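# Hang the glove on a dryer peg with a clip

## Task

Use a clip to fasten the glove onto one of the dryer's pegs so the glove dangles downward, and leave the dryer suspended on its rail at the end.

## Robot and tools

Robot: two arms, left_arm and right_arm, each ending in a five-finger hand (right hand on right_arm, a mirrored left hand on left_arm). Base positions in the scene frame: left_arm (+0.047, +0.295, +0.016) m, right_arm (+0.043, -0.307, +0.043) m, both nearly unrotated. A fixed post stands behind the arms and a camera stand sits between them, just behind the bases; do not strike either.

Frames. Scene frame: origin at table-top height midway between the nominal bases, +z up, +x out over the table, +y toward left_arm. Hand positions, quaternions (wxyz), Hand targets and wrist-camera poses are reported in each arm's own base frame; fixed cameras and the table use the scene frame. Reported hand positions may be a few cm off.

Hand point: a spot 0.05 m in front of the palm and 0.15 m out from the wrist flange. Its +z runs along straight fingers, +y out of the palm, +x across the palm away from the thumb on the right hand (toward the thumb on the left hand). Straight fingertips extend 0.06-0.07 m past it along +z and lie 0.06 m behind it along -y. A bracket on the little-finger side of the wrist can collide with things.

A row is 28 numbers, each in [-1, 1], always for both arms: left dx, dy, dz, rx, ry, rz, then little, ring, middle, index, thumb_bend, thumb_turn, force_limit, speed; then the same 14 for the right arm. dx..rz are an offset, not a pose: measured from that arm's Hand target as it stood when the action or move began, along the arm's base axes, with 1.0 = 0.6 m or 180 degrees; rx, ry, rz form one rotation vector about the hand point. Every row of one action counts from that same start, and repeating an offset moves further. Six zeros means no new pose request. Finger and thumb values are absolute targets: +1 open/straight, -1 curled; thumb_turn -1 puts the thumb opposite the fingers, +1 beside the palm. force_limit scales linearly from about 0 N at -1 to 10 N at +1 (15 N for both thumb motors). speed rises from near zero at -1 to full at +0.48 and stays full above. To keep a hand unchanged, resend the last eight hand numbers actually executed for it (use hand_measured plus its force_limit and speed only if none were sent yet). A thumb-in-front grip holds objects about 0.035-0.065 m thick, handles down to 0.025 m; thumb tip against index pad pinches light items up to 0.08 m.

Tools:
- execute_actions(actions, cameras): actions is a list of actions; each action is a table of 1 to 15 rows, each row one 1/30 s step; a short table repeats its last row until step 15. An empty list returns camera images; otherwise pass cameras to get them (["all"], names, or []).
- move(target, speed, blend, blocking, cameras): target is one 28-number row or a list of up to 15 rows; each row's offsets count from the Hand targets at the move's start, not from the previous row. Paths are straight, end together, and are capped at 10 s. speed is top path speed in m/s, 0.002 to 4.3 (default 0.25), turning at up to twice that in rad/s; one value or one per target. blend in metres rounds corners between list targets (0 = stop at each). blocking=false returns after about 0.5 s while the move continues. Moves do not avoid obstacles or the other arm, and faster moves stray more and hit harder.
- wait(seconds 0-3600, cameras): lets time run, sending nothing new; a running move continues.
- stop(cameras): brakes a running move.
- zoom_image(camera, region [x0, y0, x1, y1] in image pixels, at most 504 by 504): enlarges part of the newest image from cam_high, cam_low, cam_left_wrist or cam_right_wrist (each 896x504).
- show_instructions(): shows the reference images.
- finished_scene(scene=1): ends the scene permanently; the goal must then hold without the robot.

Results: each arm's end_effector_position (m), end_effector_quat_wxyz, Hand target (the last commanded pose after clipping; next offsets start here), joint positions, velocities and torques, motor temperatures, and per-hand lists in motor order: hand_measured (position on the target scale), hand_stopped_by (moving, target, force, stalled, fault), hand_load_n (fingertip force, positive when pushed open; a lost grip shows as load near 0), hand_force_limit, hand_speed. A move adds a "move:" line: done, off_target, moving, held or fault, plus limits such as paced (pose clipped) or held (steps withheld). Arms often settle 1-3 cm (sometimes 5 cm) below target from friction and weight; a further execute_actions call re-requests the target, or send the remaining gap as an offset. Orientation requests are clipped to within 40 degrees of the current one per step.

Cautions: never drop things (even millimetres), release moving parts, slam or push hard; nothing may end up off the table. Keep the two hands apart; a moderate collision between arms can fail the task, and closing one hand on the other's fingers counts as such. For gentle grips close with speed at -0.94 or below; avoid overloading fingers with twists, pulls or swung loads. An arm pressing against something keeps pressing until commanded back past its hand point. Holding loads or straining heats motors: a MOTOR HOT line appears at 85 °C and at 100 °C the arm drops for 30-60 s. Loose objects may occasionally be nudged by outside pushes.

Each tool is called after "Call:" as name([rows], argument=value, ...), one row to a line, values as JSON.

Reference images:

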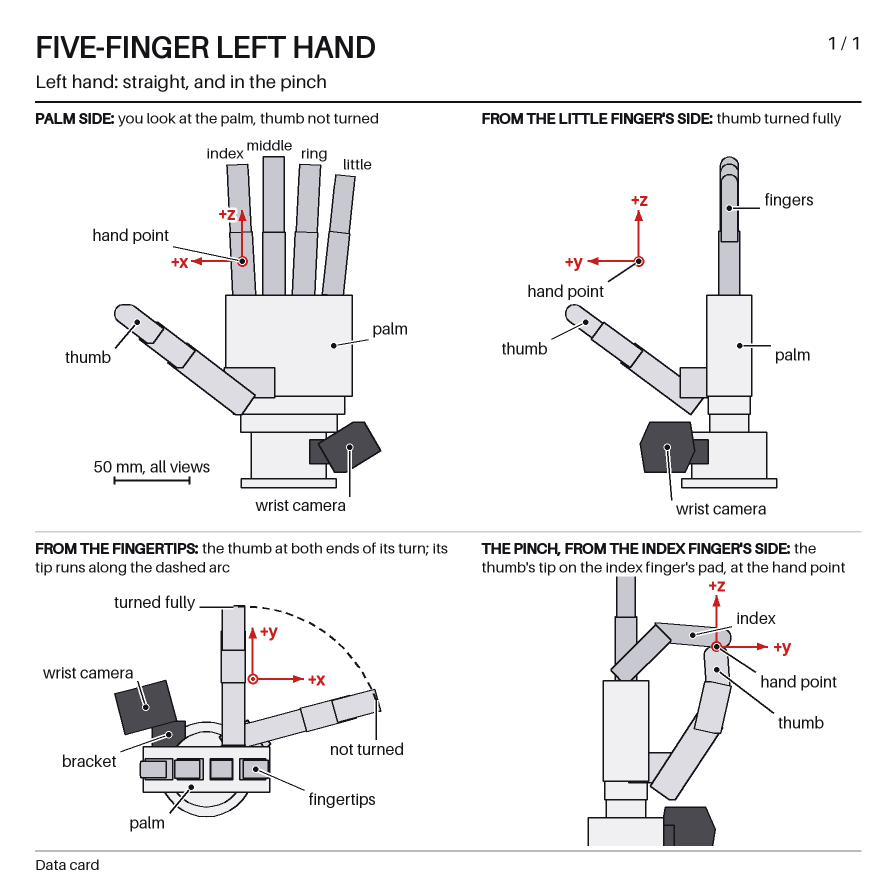

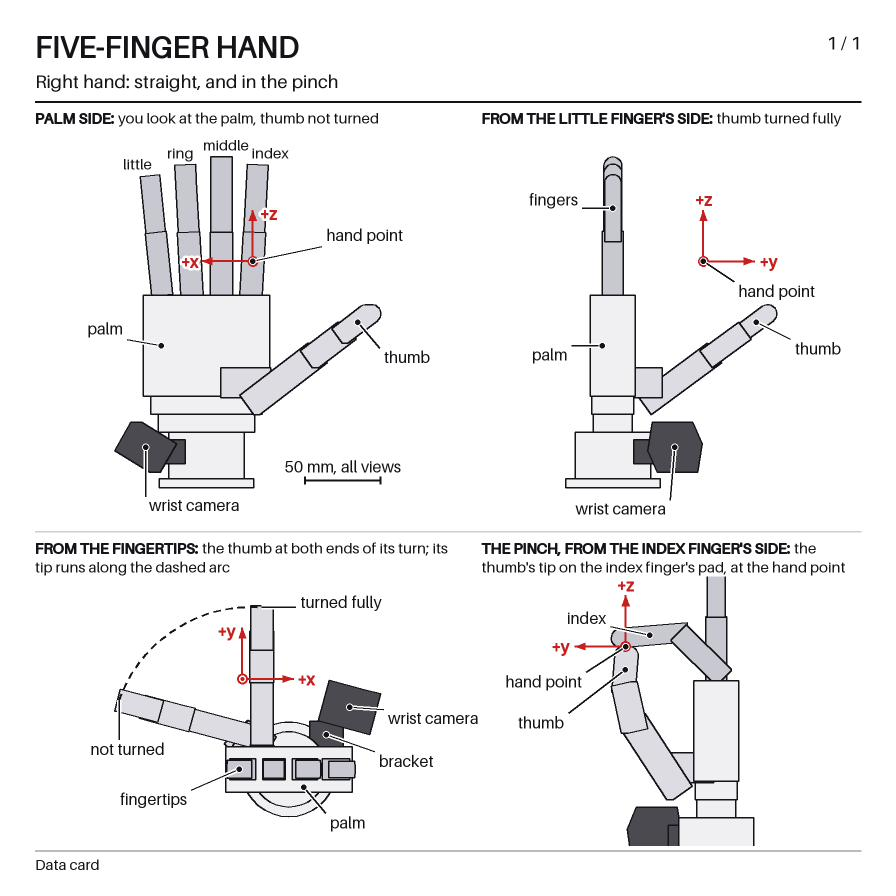

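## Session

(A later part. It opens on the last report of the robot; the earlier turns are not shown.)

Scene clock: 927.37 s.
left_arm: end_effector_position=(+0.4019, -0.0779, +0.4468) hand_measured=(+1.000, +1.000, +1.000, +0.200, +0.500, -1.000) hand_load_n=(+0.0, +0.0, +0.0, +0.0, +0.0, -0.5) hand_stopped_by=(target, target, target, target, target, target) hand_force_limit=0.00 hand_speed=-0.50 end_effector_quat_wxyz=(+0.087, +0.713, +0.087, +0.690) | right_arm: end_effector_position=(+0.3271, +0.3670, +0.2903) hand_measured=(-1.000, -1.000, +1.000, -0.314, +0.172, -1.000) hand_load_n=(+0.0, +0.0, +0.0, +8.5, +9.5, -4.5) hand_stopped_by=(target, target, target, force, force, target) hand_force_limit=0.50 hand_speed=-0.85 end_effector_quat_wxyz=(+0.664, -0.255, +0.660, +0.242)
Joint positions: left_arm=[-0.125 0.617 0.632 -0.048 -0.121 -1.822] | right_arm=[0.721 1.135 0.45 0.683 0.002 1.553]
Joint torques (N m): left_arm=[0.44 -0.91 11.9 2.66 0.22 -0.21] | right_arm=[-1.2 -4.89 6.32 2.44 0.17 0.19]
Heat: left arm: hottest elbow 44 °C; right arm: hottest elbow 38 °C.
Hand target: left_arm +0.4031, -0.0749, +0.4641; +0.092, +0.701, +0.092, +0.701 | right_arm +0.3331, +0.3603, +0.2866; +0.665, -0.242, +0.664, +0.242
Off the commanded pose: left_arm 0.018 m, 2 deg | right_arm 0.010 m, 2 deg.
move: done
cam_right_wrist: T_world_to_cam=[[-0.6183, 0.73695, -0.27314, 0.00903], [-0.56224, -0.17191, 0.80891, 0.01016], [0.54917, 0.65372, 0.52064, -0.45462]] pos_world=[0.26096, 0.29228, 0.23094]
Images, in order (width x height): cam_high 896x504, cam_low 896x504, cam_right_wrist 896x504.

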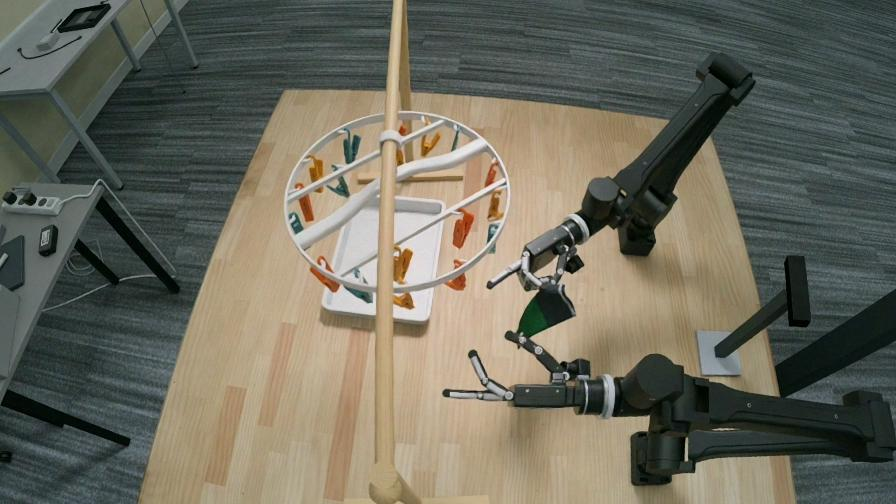

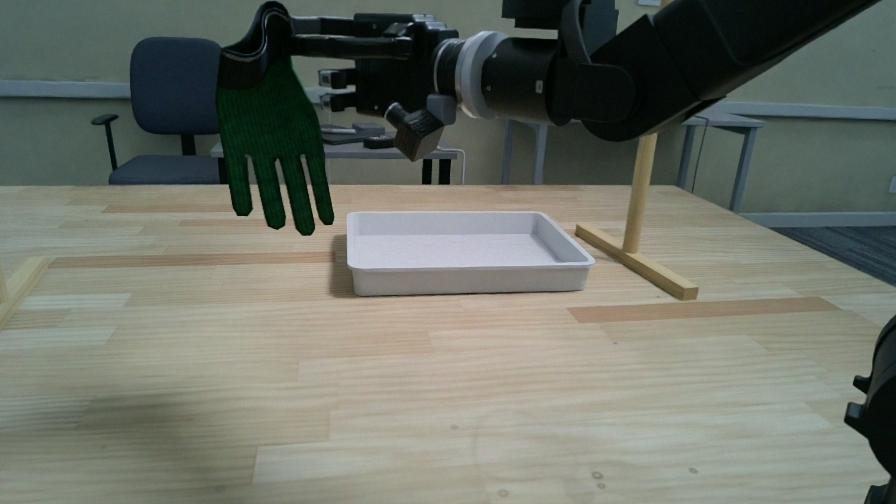

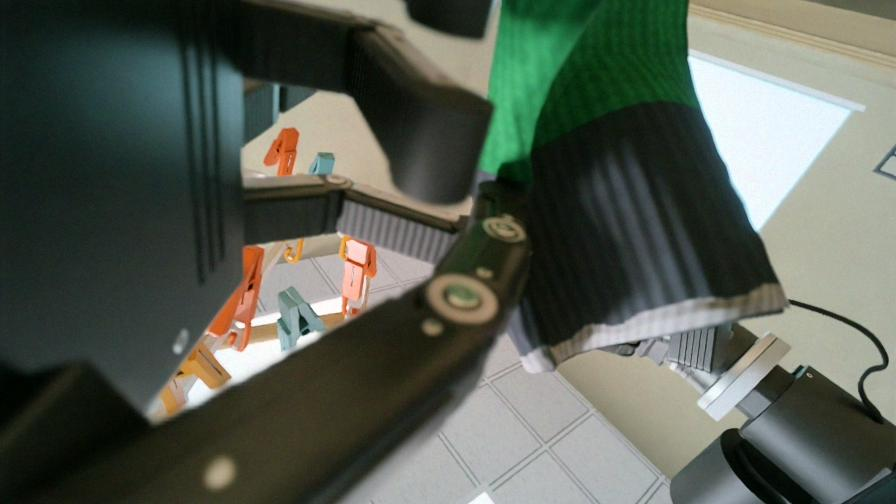

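Call:
zoom_image(camera="cam_high", region=[440, 220, 620, 360])

Call:
zoom_image(camera="cam_low", region=[180, 0, 480, 250])

Scaled by 2.800 from the camera's image (finer frame: 1280x720).

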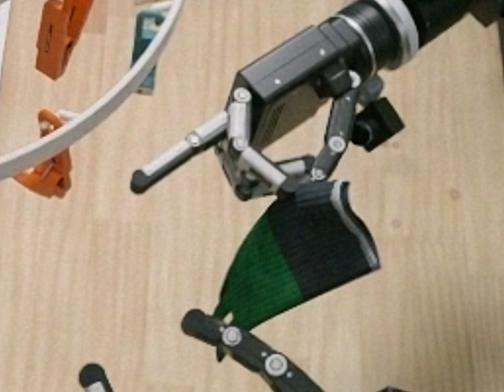

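Scaled by 1.680 from the camera's image (finer frame: 1280x720).

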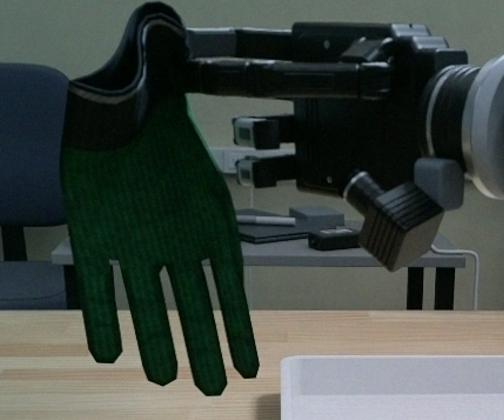

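Call:
zoom_image(camera="cam_right_wrist", region=[180, 110, 440, 350])

Scaled by 1.938 from the camera's image (finer frame: 1280x720).

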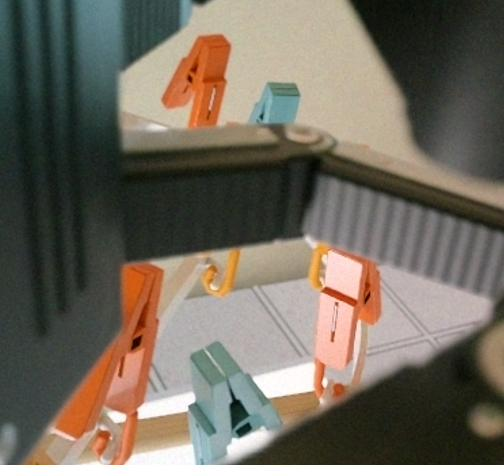

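Call:
execute_actions(actions=[], cameras=["cam_left_wrist","cam_high"])

Call:
zoom_image(camera="cam_left_wrist", region=[0, 60, 400, 400])

Call:
zoom_image(camera="cam_high", region=[400, 200, 600, 400])

Scene clock: 983.03 s.
left_arm: end_effector_position=(+0.4019, -0.0779, +0.4468) hand_measured=(+1.000, +1.000, +1.000, +0.200, +0.500, -1.000) hand_load_n=(+0.0, +0.0, +0.0, +0.0, +0.0, +0.0) hand_stopped_by=(target, target, target, target, target, target) hand_force_limit=0.00 hand_speed=-0.50 end_effector_quat_wxyz=(+0.087, +0.713, +0.087, +0.690) | right_arm: end_effector_position=(+0.3271, +0.3670, +0.2904) hand_measured=(-1.000, -1.000, +1.000, -0.314, +0.172, -1.000) hand_load_n=(+0.0, +0.0, +0.0, +8.5, +9.5, -4.5) hand_stopped_by=(target, target, target, force, force, target) hand_force_limit=0.50 hand_speed=-0.85 end_effector_quat_wxyz=(+0.664, -0.255, +0.660, +0.243)
Joint positions: left_arm=[-0.125 0.617 0.632 -0.048 -0.121 -1.822] | right_arm=[0.721 1.135 0.45 0.683 0.002 1.553]
Joint velocities: within noise
Joint torques (N m): left_arm=[0.56 -0.91 11.88 2.69 0.22 -0.21] | right_arm=[-1.26 -4.84 6.28 2.48 0.18 0.17]
Motor temperatures (°C): left_arm=[32 29 44 30 26 28] | right_arm=[27 35 37 30 29 27]
Heat: left arm: hottest elbow 44 °C; right arm: hottest elbow 37 °C.
Hand target: left_arm +0.4031, -0.0749, +0.4641; +0.092, +0.701, +0.092, +0.701 | right_arm +0.3331, +0.3603, +0.2866; +0.665, -0.242, +0.664, +0.242
Off the commanded pose: left_arm 0.018 m, 2 deg | right_arm 0.010 m, 2 deg.
camera_calibration:
cam_left_wrist: T_world_to_cam=[[0.00853, 0.99679, 0.07955, 0.04234], [-0.43461, -0.06795, 0.89805, -0.22705], [0.90058, -0.04223, 0.43263, -0.44157]] pos_world=[0.29863, -0.07628, 0.39157]
Images, in order (width x height): cam_high 896x504, cam_left_wrist 896x504.

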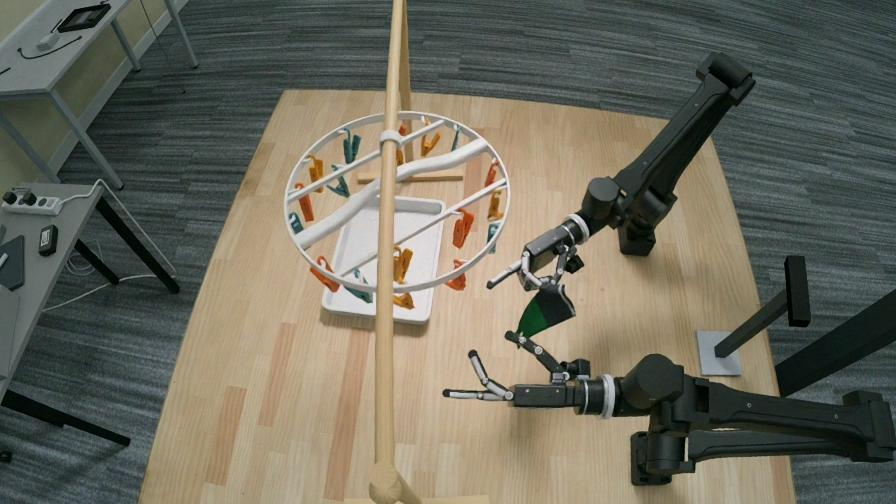

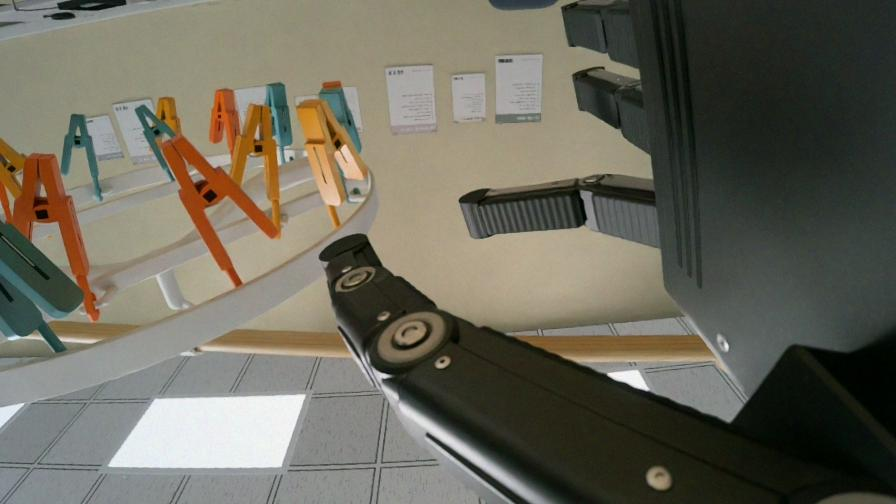

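Scaled by 1.260 from the camera's image (finer frame: 1280x720).

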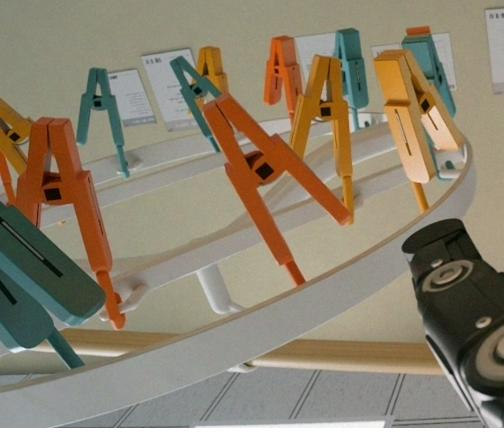

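Scaled by 2.520 from the camera's image (finer frame: 1280x720).

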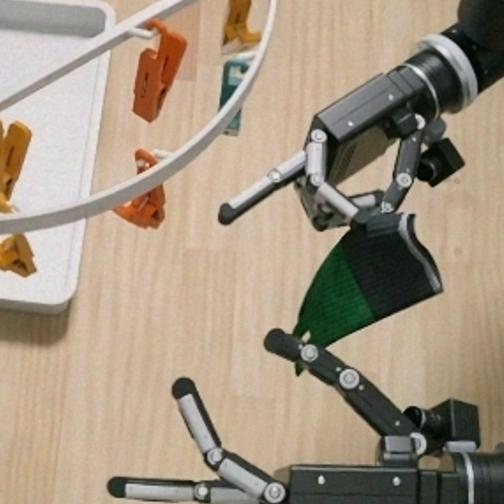

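Call:
move([
  [0.048,-0.067,0.01,0,0,0,1,1,1,0.3,0.6,-1,0,-0.5,0,0,0,0,0,0,-1,-1,1,-0.5,0.05,-1,0.5,-0.85],
], speed=0.1, cameras=["cam_left_wrist","cam_high"])

Call:
zoom_image(camera="cam_high", region=[380, 220, 580, 400])

Scene clock: 1009.10 s.
left_arm: end_effector_position=(+0.4290, -0.1115, +0.4285) hand_measured=(+1.000, +1.000, +1.000, +0.300, +0.600, -1.000) hand_load_n=(+0.0, +0.0, +0.0, +0.0, +0.0, +0.0) hand_stopped_by=(target, target, target, target, target, target) hand_force_limit=0.00 hand_speed=-0.50 end_effector_quat_wxyz=(+0.078, +0.725, +0.088, +0.679) | right_arm: end_effector_position=(+0.3271, +0.3670, +0.2904) hand_measured=(-1.000, -1.000, +1.000, -0.314, +0.172, -1.000) hand_load_n=(+0.0, +0.0, +0.0, +8.5, +9.5, -4.5) hand_stopped_by=(target, target, target, force, force, target) hand_force_limit=0.50 hand_speed=-0.85 end_effector_quat_wxyz=(+0.664, -0.255, +0.660, +0.243)
Joint positions: left_arm=[-0.256 0.731 0.648 0.015 -0.261 -1.824] | right_arm=[0.721 1.135 0.45 0.683 0.002 1.553]
Joint torques (N m): left_arm=[-0.85 -1.85 14.91 2.63 -0.14 -0.19] | right_arm=[-0.97 -4.6 6.28 2.5 0.17 0.16]
Heat: left arm: hottest elbow 44 °C; right arm: hottest elbow 37 °C.
Hand target: left_arm +0.4319, -0.1151, +0.4699; +0.092, +0.701, +0.092, +0.701 | right_arm +0.3331, +0.3603, +0.2867; +0.665, -0.242, +0.664, +0.242
Off the commanded pose: left_arm 0.042 m, 4 deg | right_arm 0.010 m, 1 deg.
move: off_target (left_arm)
cam_left_wrist: T_world_to_cam=[[0.00314, 0.99585, 0.09093, 0.07435], [-0.40379, -0.08192, 0.91118, -0.2215], [0.91485, -0.03958, 0.40186, -0.45205]] pos_world=[0.32389, -0.11008, 0.37672]
Images, in order (width x height): cam_high 896x504, cam_left_wrist 896x504.

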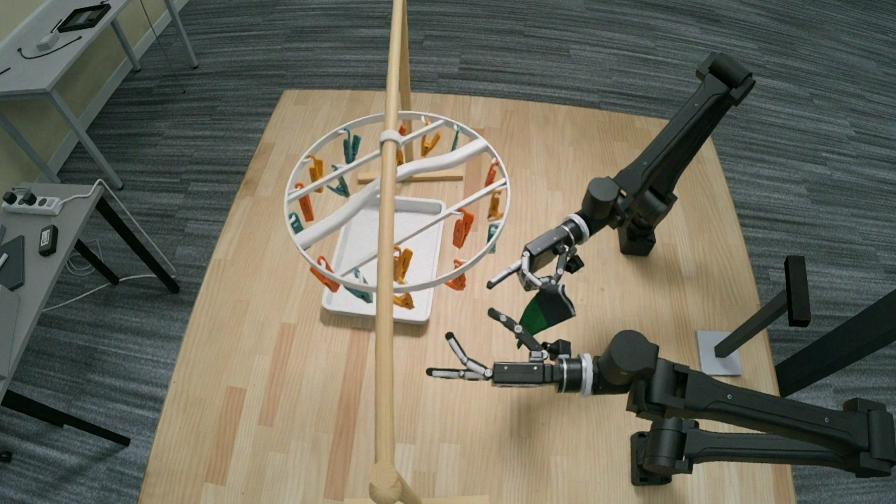

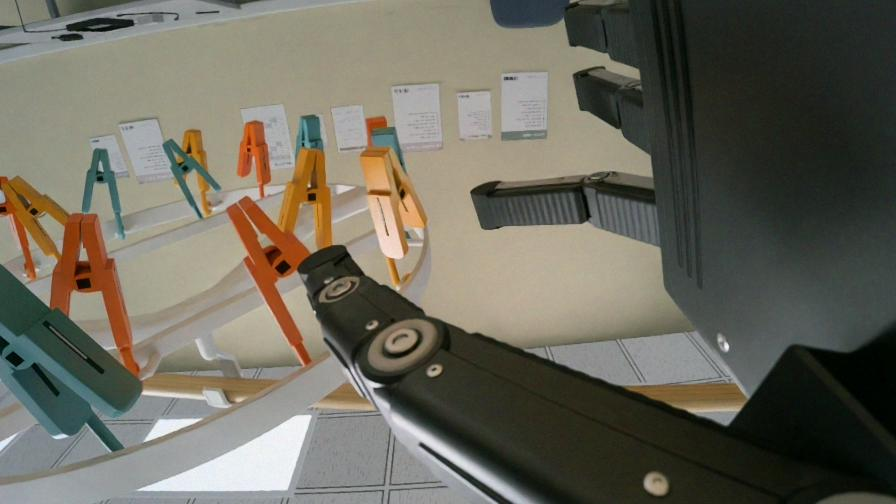

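Scaled by 2.520 from the camera's image (finer frame: 1280x720).

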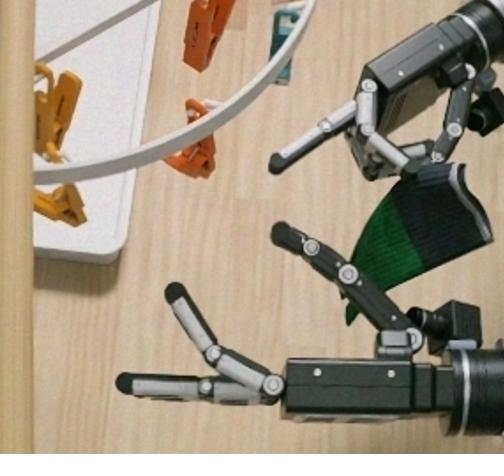

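Call:
zoom_image(camera="cam_left_wrist", region=[180, 160, 440, 420])

Scaled by 1.938 from the camera's image (finer frame: 1280x720).

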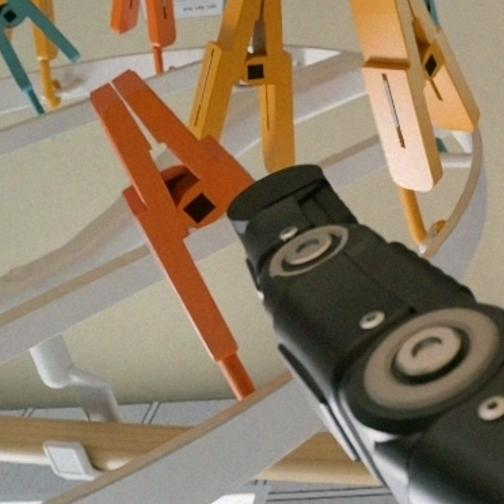

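Call:
move([
  [0,0,0.058,0,0,0,1,1,1,0.3,0.6,-1,0,-0.5,0,0,0,0,0,0,-1,-1,1,-0.5,0.05,-1,0.5,-0.85],
], speed=0.1, cameras=["cam_left_wrist","cam_high"])

Call:
zoom_image(camera="cam_left_wrist", region=[180, 160, 440, 420])

Scene clock: 1035.37 s.
left_arm: end_effector_position=(+0.4315, -0.1123, +0.4699) hand_measured=(+1.000, +1.000, +1.000, +0.300, +0.600, -1.000) hand_load_n=(+0.5, +0.0, +0.0, +0.0, +0.0, -0.5) hand_stopped_by=(target, target, target, target, target, target) hand_force_limit=0.00 hand_speed=-0.50 end_effector_quat_wxyz=(+0.081, +0.717, +0.089, +0.687) | right_arm: end_effector_position=(+0.3271, +0.3670, +0.2904) hand_measured=(-1.000, -1.000, +1.000, -0.314, +0.172, -1.000) hand_load_n=(+0.0, -0.5, +0.0, +8.5, +10.0, -4.5) hand_stopped_by=(target, target, target, force, force, target) hand_force_limit=0.50 hand_speed=-0.85 end_effector_quat_wxyz=(+0.664, -0.255, +0.660, +0.243)
Joint positions: left_arm=[-0.256 0.738 0.743 -0.05 -0.261 -1.824] | right_arm=[0.721 1.135 0.45 0.683 0.002 1.553]
Joint torques (N m): left_arm=[-0.73 -2.02 14.83 1.84 -0.14 -0.19] | right_arm=[-1.2 -4.54 6.26 2.41 0.17 0.15]
Heat: left arm: hottest elbow 45 °C; right arm: hottest elbow 37 °C.
Hand target: left_arm +0.4319, -0.1151, +0.5047; +0.092, +0.701, +0.092, +0.701 | right_arm +0.3331, +0.3603, +0.2867; +0.665, -0.242, +0.664, +0.242
Off the commanded pose: left_arm 0.035 m, 3 deg | right_arm 0.010 m, 2 deg.
move: off_target (left_arm)
cam_left_wrist: T_world_to_cam=[[0.00121, 0.99635, 0.08534, 0.0749], [-0.42347, -0.0768, 0.90265, -0.24511], [0.90591, -0.03723, 0.42184, -0.47632]] pos_world=[0.32762, -0.11119, 0.41579]
Images, in order (width x height): cam_high 896x504, cam_left_wrist 896x504.

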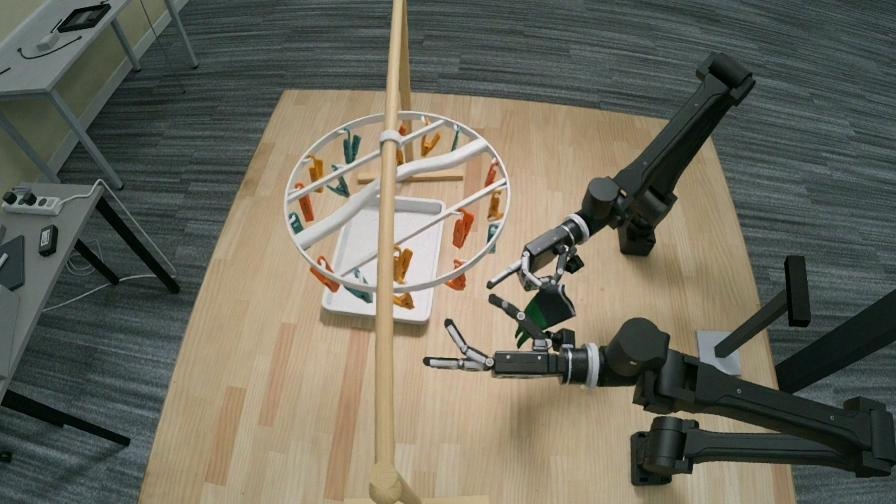

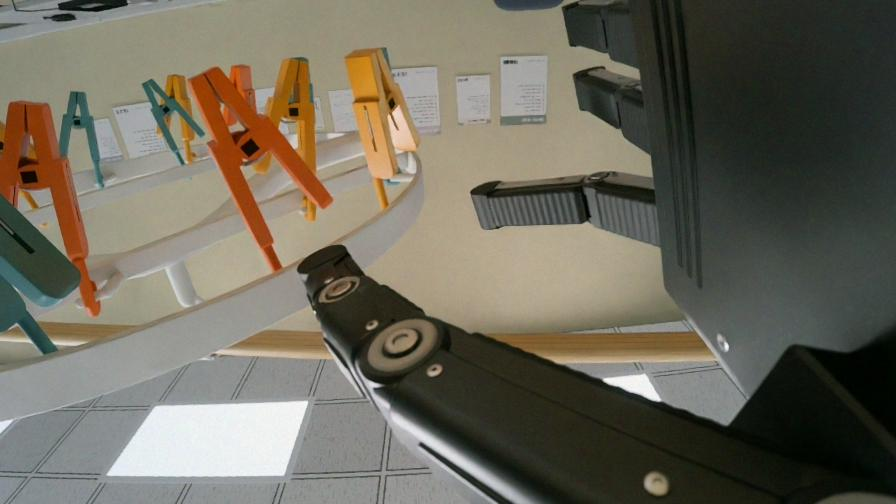

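Scaled by 1.938 from the camera's image (finer frame: 1280x720).

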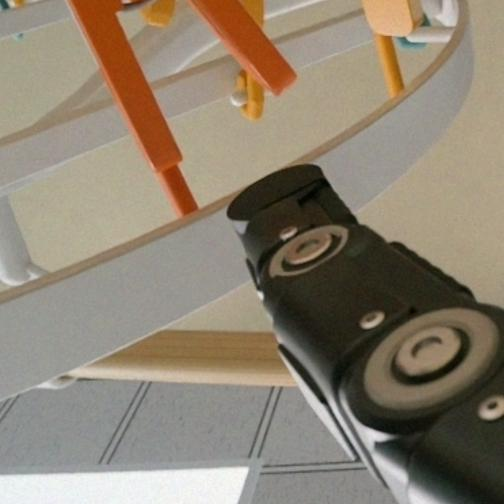

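Call:
move([
  [0.022,-0.04,-0.008,0,0,0,1,1,1,0.3,0.6,-1,0,-0.5,0,0,0,0,0,0,-1,-1,1,-0.5,0.05,-1,0.5,-0.85],
], speed=0.06, cameras=["cam_left_wrist","cam_high"])

Call:
zoom_image(camera="cam_left_wrist", region=[180, 100, 440, 360])

Scene clock: 1060.63 s.
left_arm: end_effector_position=(+0.4432, -0.1357, +0.4582) hand_measured=(+1.000, +1.000, +1.000, +0.300, +0.600, -1.000) hand_load_n=(+0.0, +0.0, +0.0, +0.0, +0.0, +0.0) hand_stopped_by=(target, target, target, target, target, target) hand_force_limit=0.00 hand_speed=-0.50 end_effector_quat_wxyz=(+0.077, +0.725, +0.086, +0.680) | right_arm: end_effector_position=(+0.3271, +0.3670, +0.2904) hand_measured=(-1.000, -1.000, +1.000, -0.314, +0.172, -1.000) hand_load_n=(+0.5, +0.0, +0.0, +8.5, +9.5, -4.5) hand_stopped_by=(target, target, target, force, force, target) hand_force_limit=0.50 hand_speed=-0.85 end_effector_quat_wxyz=(+0.664, -0.255, +0.660, +0.243)
Joint positions: left_arm=[-0.331 0.795 0.753 -0.026 -0.335 -1.824] | right_arm=[0.721 1.135 0.45 0.683 0.002 1.553]
Joint torques (N m): left_arm=[-0.73 -2.61 14.91 2.62 -0.15 -0.19] | right_arm=[-1.08 -4.72 6.34 2.55 0.17 0.16]
Heat: left arm: hottest elbow 45 °C; right arm: hottest elbow 37 °C.
Hand target: left_arm +0.4451, -0.1391, +0.4999; +0.092, +0.701, +0.092, +0.701 | right_arm +0.3331, +0.3603, +0.2867; +0.665, -0.242, +0.664, +0.242
Off the commanded pose: left_arm 0.042 m, 4 deg | right_arm 0.010 m, 2 deg.
move: off_target (left_arm)
cam_left_wrist: T_world_to_cam=[[0.00366, 0.99538, 0.09592, 0.09304], [-0.40444, -0.08625, 0.91049, -0.24472], [0.91456, -0.04213, 0.40226, -0.47838]] pos_world=[0.33819, -0.13388, 0.40632]
Images, in order (width x height): cam_high 896x504, cam_left_wrist 896x504.

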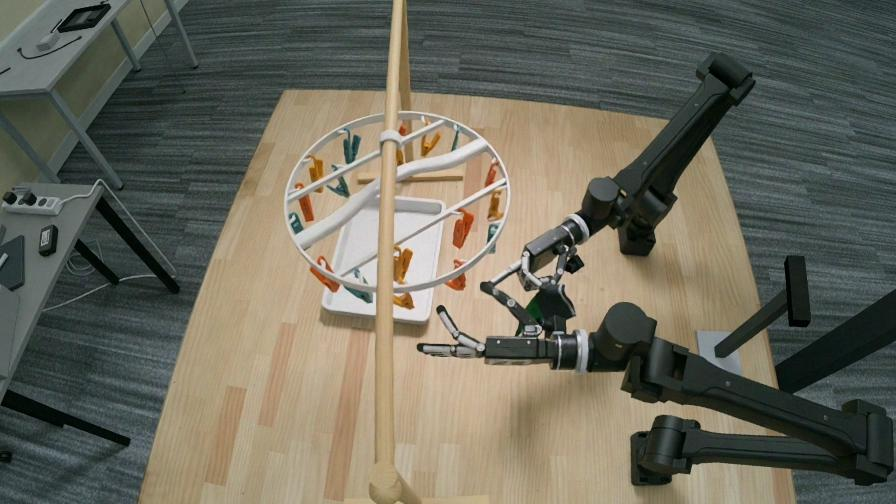

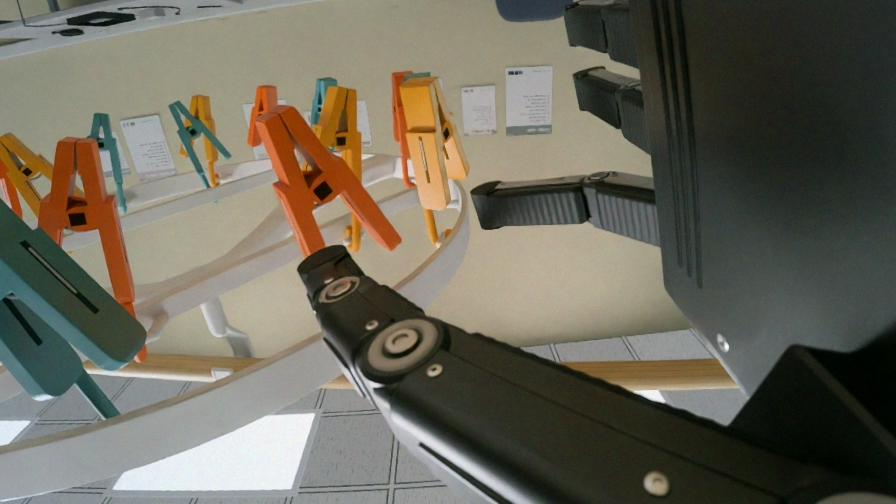

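Scaled by 1.938 from the camera's image (finer frame: 1280x720).

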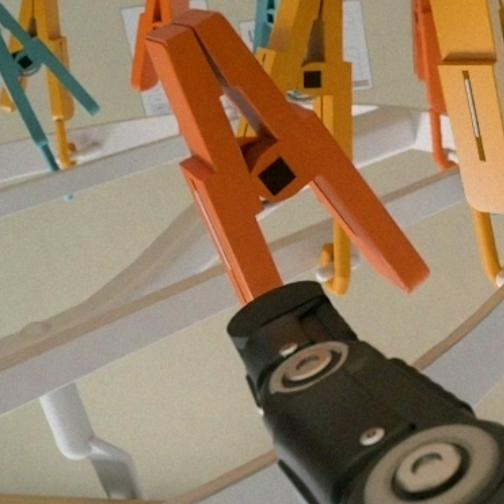

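Call:
move([
  [0.01,-0.04,0.008,0,0,0.0556,1,1,1,0.3,0.6,-1,0,-0.5,0,0,0,0,0,0,-1,-1,1,-0.5,0.05,-1,0.5,-0.85],
], speed=0.06, cameras=["cam_left_wrist","cam_high"])

Call:
zoom_image(camera="cam_left_wrist", region=[180, 100, 440, 360])

Call:
zoom_image(camera="cam_high", region=[400, 220, 580, 400])

Scene clock: 1098.30 s.
left_arm: end_effector_position=(+0.4494, -0.1593, +0.4650) hand_measured=(+1.000, +1.000, +1.000, +0.300, +0.600, -1.000) hand_load_n=(+0.0, +0.0, +0.0, +0.0, +0.0, +0.0) hand_stopped_by=(target, target, target, target, target, target) hand_force_limit=0.00 hand_speed=-0.50 end_effector_quat_wxyz=(+0.010, +0.711, +0.140, +0.689) | right_arm: end_effector_position=(+0.3271, +0.3670, +0.2904) hand_measured=(-1.000, -1.000, +1.000, -0.314, +0.172, -1.000) hand_load_n=(+0.0, +0.0, +0.0, +8.5, +9.5, -4.5) hand_stopped_by=(target, target, target, force, force, target) hand_force_limit=0.50 hand_speed=-0.85 end_effector_quat_wxyz=(+0.664, -0.255, +0.660, +0.243)
Joint positions: left_arm=[-0.522 0.872 0.802 0.002 -0.701 -1.824] | right_arm=[0.721 1.135 0.45 0.683 0.002 1.553]
Joint torques (N m): left_arm=[-0.73 -3.43 14.75 2.48 -0.17 -0.19] | right_arm=[-1.14 -4.89 6.35 2.47 0.18 0.15]
Motor temperatures (°C): left_arm=[32 29 49 30 26 28] | right_arm=[26 35 37 30 29 27]
Heat: left arm: hottest elbow 49 °C; right arm: hottest elbow 37 °C.
Hand target: left_arm +0.4511, -0.1631, +0.5047; +0.030, +0.690, +0.153, +0.707 | right_arm +0.3331, +0.3603, +0.2867; +0.665, -0.242, +0.664, +0.242
Off the commanded pose: left_arm 0.040 m, 4 deg | right_arm 0.010 m, 2 deg.
move: off_target (left_arm)
cam_left_wrist: T_world_to_cam=[[-0.16927, 0.97864, 0.11669, 0.18126], [-0.39167, -0.17544, 0.90323, -0.26698], [0.9044, 0.10719, 0.413, -0.46439]] pos_world=[0.34611, -0.17445, 0.41179]
Images, in order (width x height): cam_high 896x504, cam_left_wrist 896x504.

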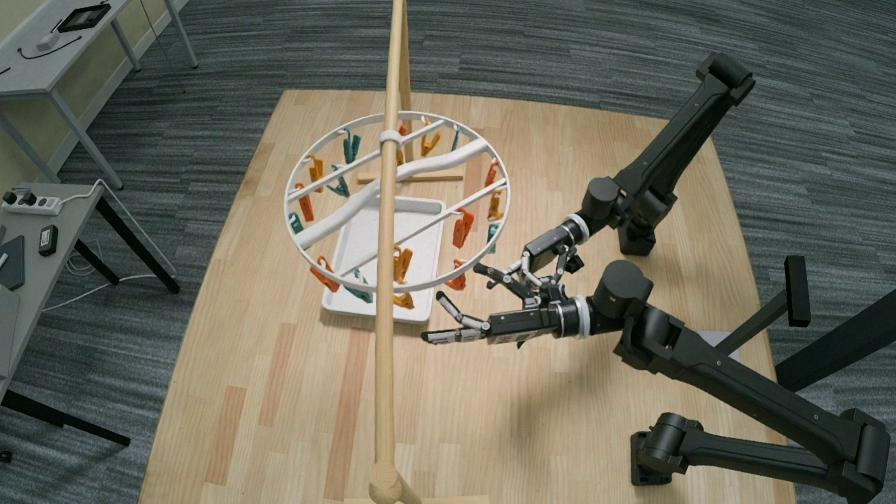

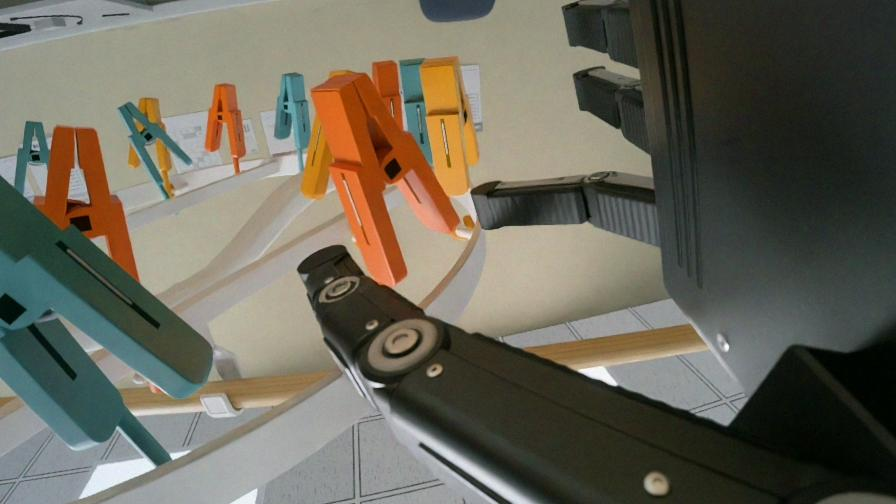

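Scaled by 1.938 from the camera's image (finer frame: 1280x720).

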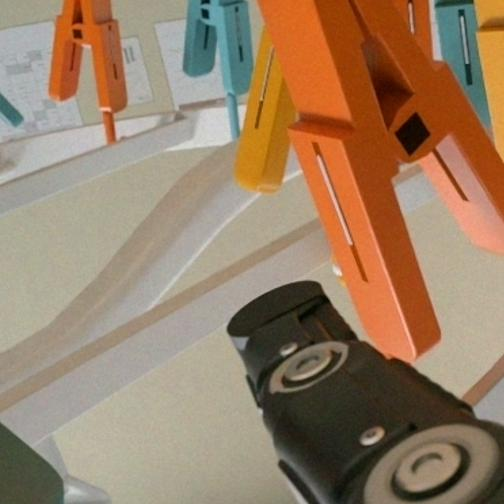

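Scaled by 2.800 from the camera's image (finer frame: 1280x720).

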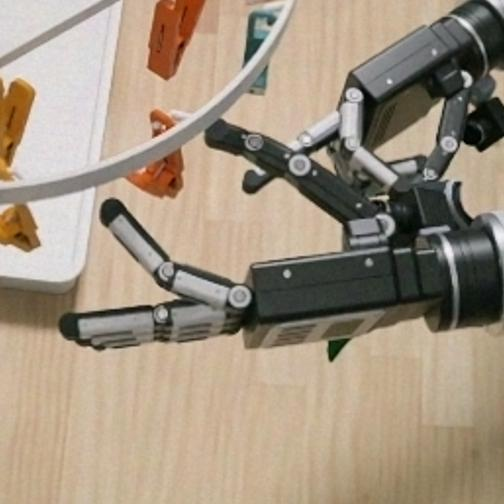

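Call:
move([
  [0.004,-0.014,-0.006,0,0,0.1,1,1,1,0.3,0.6,-1,0,-0.5,0,0,0,0,0,0,-1,-1,1,-0.5,0.05,-1,0.5,-0.85],
], speed=0.06, cameras=["cam_left_wrist","cam_high","cam_low"])

Call:
zoom_image(camera="cam_left_wrist", region=[260, 60, 600, 340])

Call:
zoom_image(camera="cam_high", region=[400, 220, 600, 380])

Scene clock: 1137.67 s.
left_arm: end_effector_position=(+0.4519, -0.1666, +0.4671) hand_measured=(+1.000, +1.000, +1.000, +0.300, +0.600, -1.000) hand_load_n=(+0.0, +0.0, +0.0, +0.0, +0.0, -0.5) hand_stopped_by=(target, target, target, target, target, target) hand_force_limit=0.00 hand_speed=-0.50 end_effector_quat_wxyz=(-0.105, +0.674, +0.241, +0.691) | right_arm: end_effector_position=(+0.3271, +0.3670, +0.2904) hand_measured=(-1.000, -1.000, +1.000, -0.314, +0.172, -1.000) hand_load_n=(+0.0, +0.0, -0.5, +8.5, +10.0, -4.5) hand_stopped_by=(target, target, target, force, force, target) hand_force_limit=0.50 hand_speed=-0.85 end_effector_quat_wxyz=(+0.664, -0.255, +0.660, +0.243)
Joint positions: left_arm=[-0.693 1.014 0.875 0.074 -1.186 -1.824] | right_arm=[0.721 1.135 0.45 0.683 0.002 1.553]
Joint torques (N m): left_arm=[-0.73 -4.72 14.31 2.04 -0.16 -0.18] | right_arm=[-1.08 -4.78 6.27 2.45 0.15 0.17]
Heat: left arm: hottest elbow 51 °C; right arm: hottest elbow 37 °C.
Hand target: left_arm +0.4535, -0.1715, +0.5011; -0.081, +0.658, +0.259, +0.703 | right_arm +0.3331, +0.3603, +0.2867; +0.665, -0.242, +0.664, +0.242
Off the commanded pose: left_arm 0.034 m, 4 deg | right_arm 0.010 m, 2 deg.
move: off_target (left_arm)
cam_left_wrist: T_world_to_cam=[[-0.4647, 0.87539, 0.1332, 0.29722], [-0.33302, -0.31217, 0.88975, -0.31225], [0.82046, 0.3691, 0.43659, -0.39626]] pos_world=[0.35924, -0.2114, 0.41123]
Images, in order (width x height): cam_high 896x504, cam_low 896x504, cam_left_wrist 896x504.

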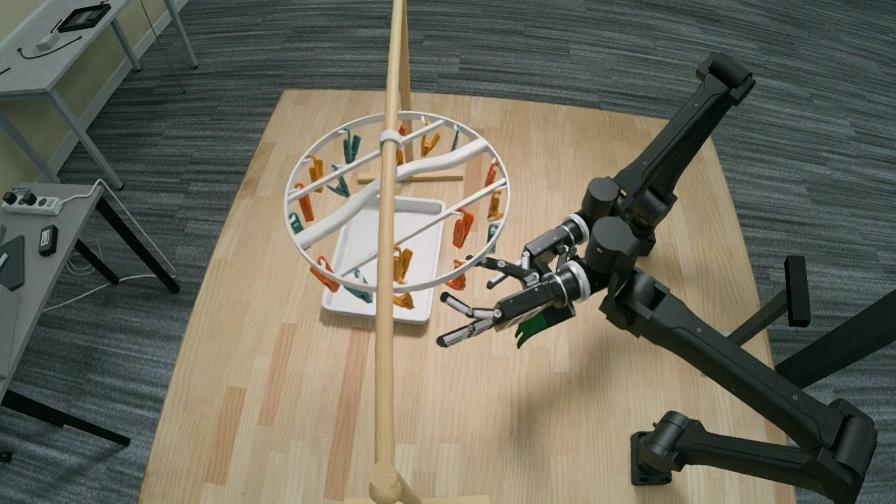

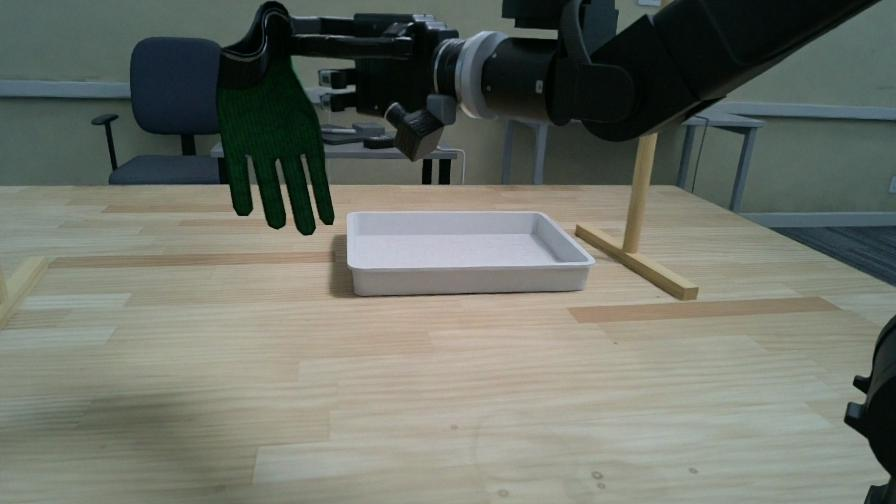

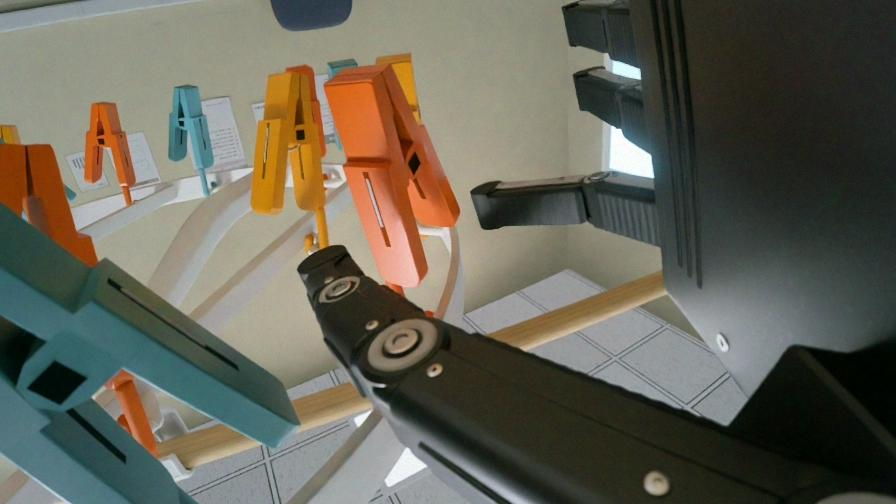

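Scaled by 1.482 from the camera's image (finer frame: 1280x720).

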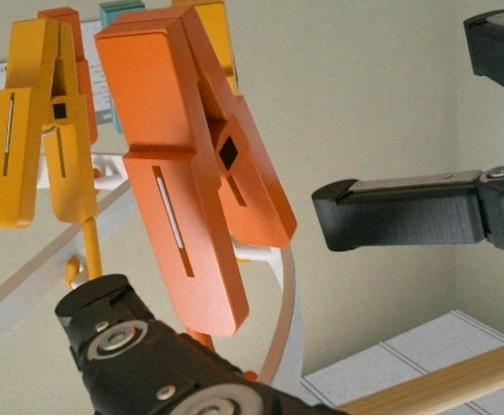

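Scaled by 2.520 from the camera's image (finer frame: 1280x720).

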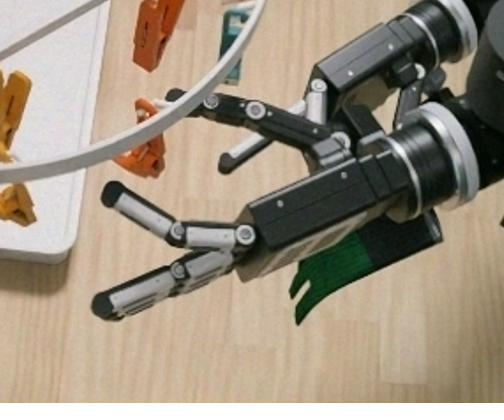

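Call:
move([
  [0.0,-0.004,-0.016,0,0,0,1,1,1,0.3,0.6,-1,0,-0.5,0,0,0,0,0,0,-1,-1,1,-0.5,0.05,-1,0.5,-0.85],
], speed=0.04, cameras=["cam_left_wrist"])

Scene clock: 1170.23 s.
left_arm: end_effector_position=(+0.4528, -0.1693, +0.4682) hand_measured=(+1.000, +1.000, +1.000, +0.300, +0.600, -1.000) hand_load_n=(+0.0, +0.0, +0.0, +0.0, +0.0, +0.0) hand_stopped_by=(target, target, target, target, target, target) hand_force_limit=0.00 hand_speed=-0.50 end_effector_quat_wxyz=(-0.099, +0.670, +0.246, +0.694) | right_arm: end_effector_position=(+0.3271, +0.3670, +0.2904) hand_measured=(-1.000, -1.000, +1.000, -0.314, +0.172, -1.000) hand_load_n=(+0.0, +0.5, +0.0, +8.5, +10.0, -4.5) hand_stopped_by=(target, target, target, force, force, target) hand_force_limit=0.50 hand_speed=-0.85 end_effector_quat_wxyz=(+0.664, -0.255, +0.660, +0.243)
Joint positions: left_arm=[-0.698 1.024 0.875 0.102 -1.191 -1.824] | right_arm=[0.721 1.135 0.45 0.683 0.002 1.553]
Joint torques (N m): left_arm=[-0.73 -4.78 12.85 2.17 -0.17 -0.17] | right_arm=[-1.2 -4.66 6.24 2.4 0.15 0.17]
Heat: left arm: hottest elbow 51 °C; right arm: hottest elbow 37 °C.
Hand target: left_arm +0.4535, -0.1739, +0.4915; -0.081, +0.658, +0.259, +0.703 | right_arm +0.3331, +0.3603, +0.2867; +0.665, -0.242, +0.664, +0.242
Off the commanded pose: left_arm 0.024 m, 3 deg | right_arm 0.010 m, 2 deg.
move: off_target (left_arm)
cam_left_wrist: T_world_to_cam=[[-0.46672, 0.8766, 0.11725, 0.30854], [-0.3451, -0.30258, 0.88845, -0.30596], [0.81429, 0.37419, 0.44373, -0.39611]] pos_world=[0.36096, -0.21482, 0.41143]

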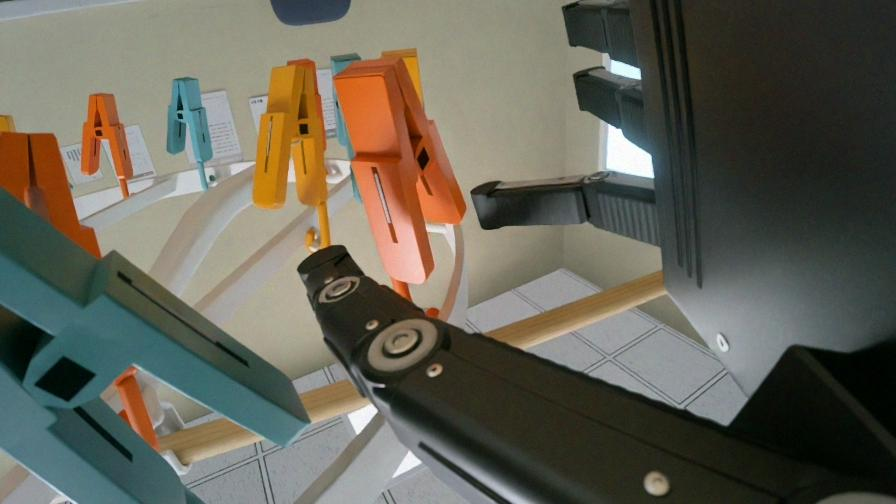

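Call:
move([
  [0.002,0.002,-0.03,0,0,0,1,1,1,0.3,0.6,-1,0,-0.5,0,0,0,0,0,0,-1,-1,1,-0.5,0.05,-1,0.5,-0.85],
], speed=0.04, cameras=["cam_left_wrist"])

Scene clock: 1177.53 s.
left_arm: end_effector_position=(+0.4539, -0.1702, +0.4735) hand_measured=(+1.000, +1.000, +1.000, +0.300, +0.600, -1.000) hand_load_n=(+0.0, +0.0, +0.0, +0.0, +0.0, +0.0) hand_stopped_by=(target, target, target, target, target, target) hand_force_limit=0.00 hand_speed=-0.50 end_effector_quat_wxyz=(-0.087, +0.660, +0.256, +0.701) | right_arm: end_effector_position=(+0.3271, +0.3670, +0.2904) hand_measured=(-1.000, -1.000, +1.000, -0.314, +0.172, -1.000) hand_load_n=(+0.0, +0.0, +0.0, +8.5, +9.5, -4.5) hand_stopped_by=(target, target, target, force, force, target) hand_force_limit=0.50 hand_speed=-0.85 end_effector_quat_wxyz=(+0.664, -0.255, +0.660, +0.243)
Joint positions: left_arm=[-0.698 1.034 0.875 0.151 -1.191 -1.824] | right_arm=[0.721 1.135 0.45 0.683 0.002 1.553]
Joint torques (N m): left_arm=[-0.32 -4.95 9.59 2.04 0.09 -0.18] | right_arm=[-1.08 -4.42 6.27 2.52 0.15 0.18]
Heat: left arm: hottest elbow 51 °C; right arm: hottest elbow 37 °C.
Hand target: left_arm +0.4547, -0.1728, +0.4735; -0.081, +0.658, +0.259, +0.703 | right_arm +0.3331, +0.3603, +0.2867; +0.665, -0.242, +0.664, +0.242
Off the commanded pose: left_arm 0.003 m, 1 deg | right_arm 0.010 m, 2 deg.
move: done
cam_left_wrist: T_world_to_cam=[[-0.46974, 0.87912, 0.08059, 0.32833], [-0.37203, -0.27992, 0.88501, -0.29291], [0.80059, 0.38574, 0.45855, -0.39789]] pos_world=[0.36381, -0.21715, 0.41522]

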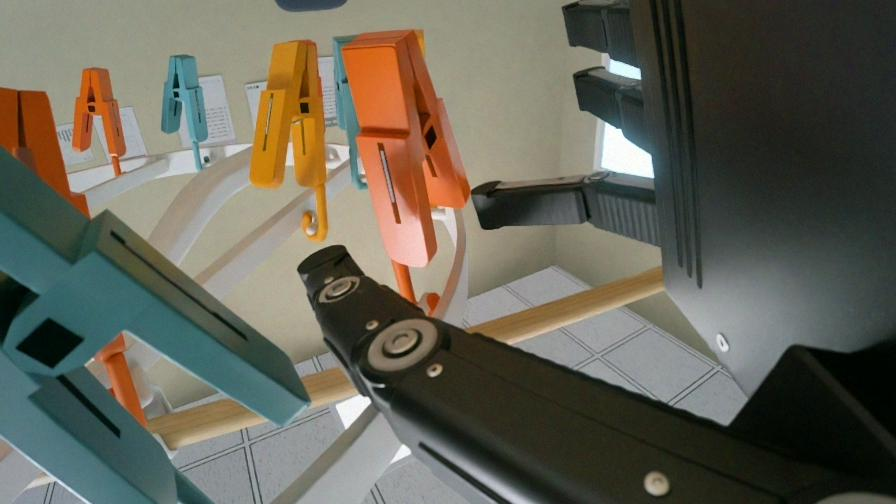

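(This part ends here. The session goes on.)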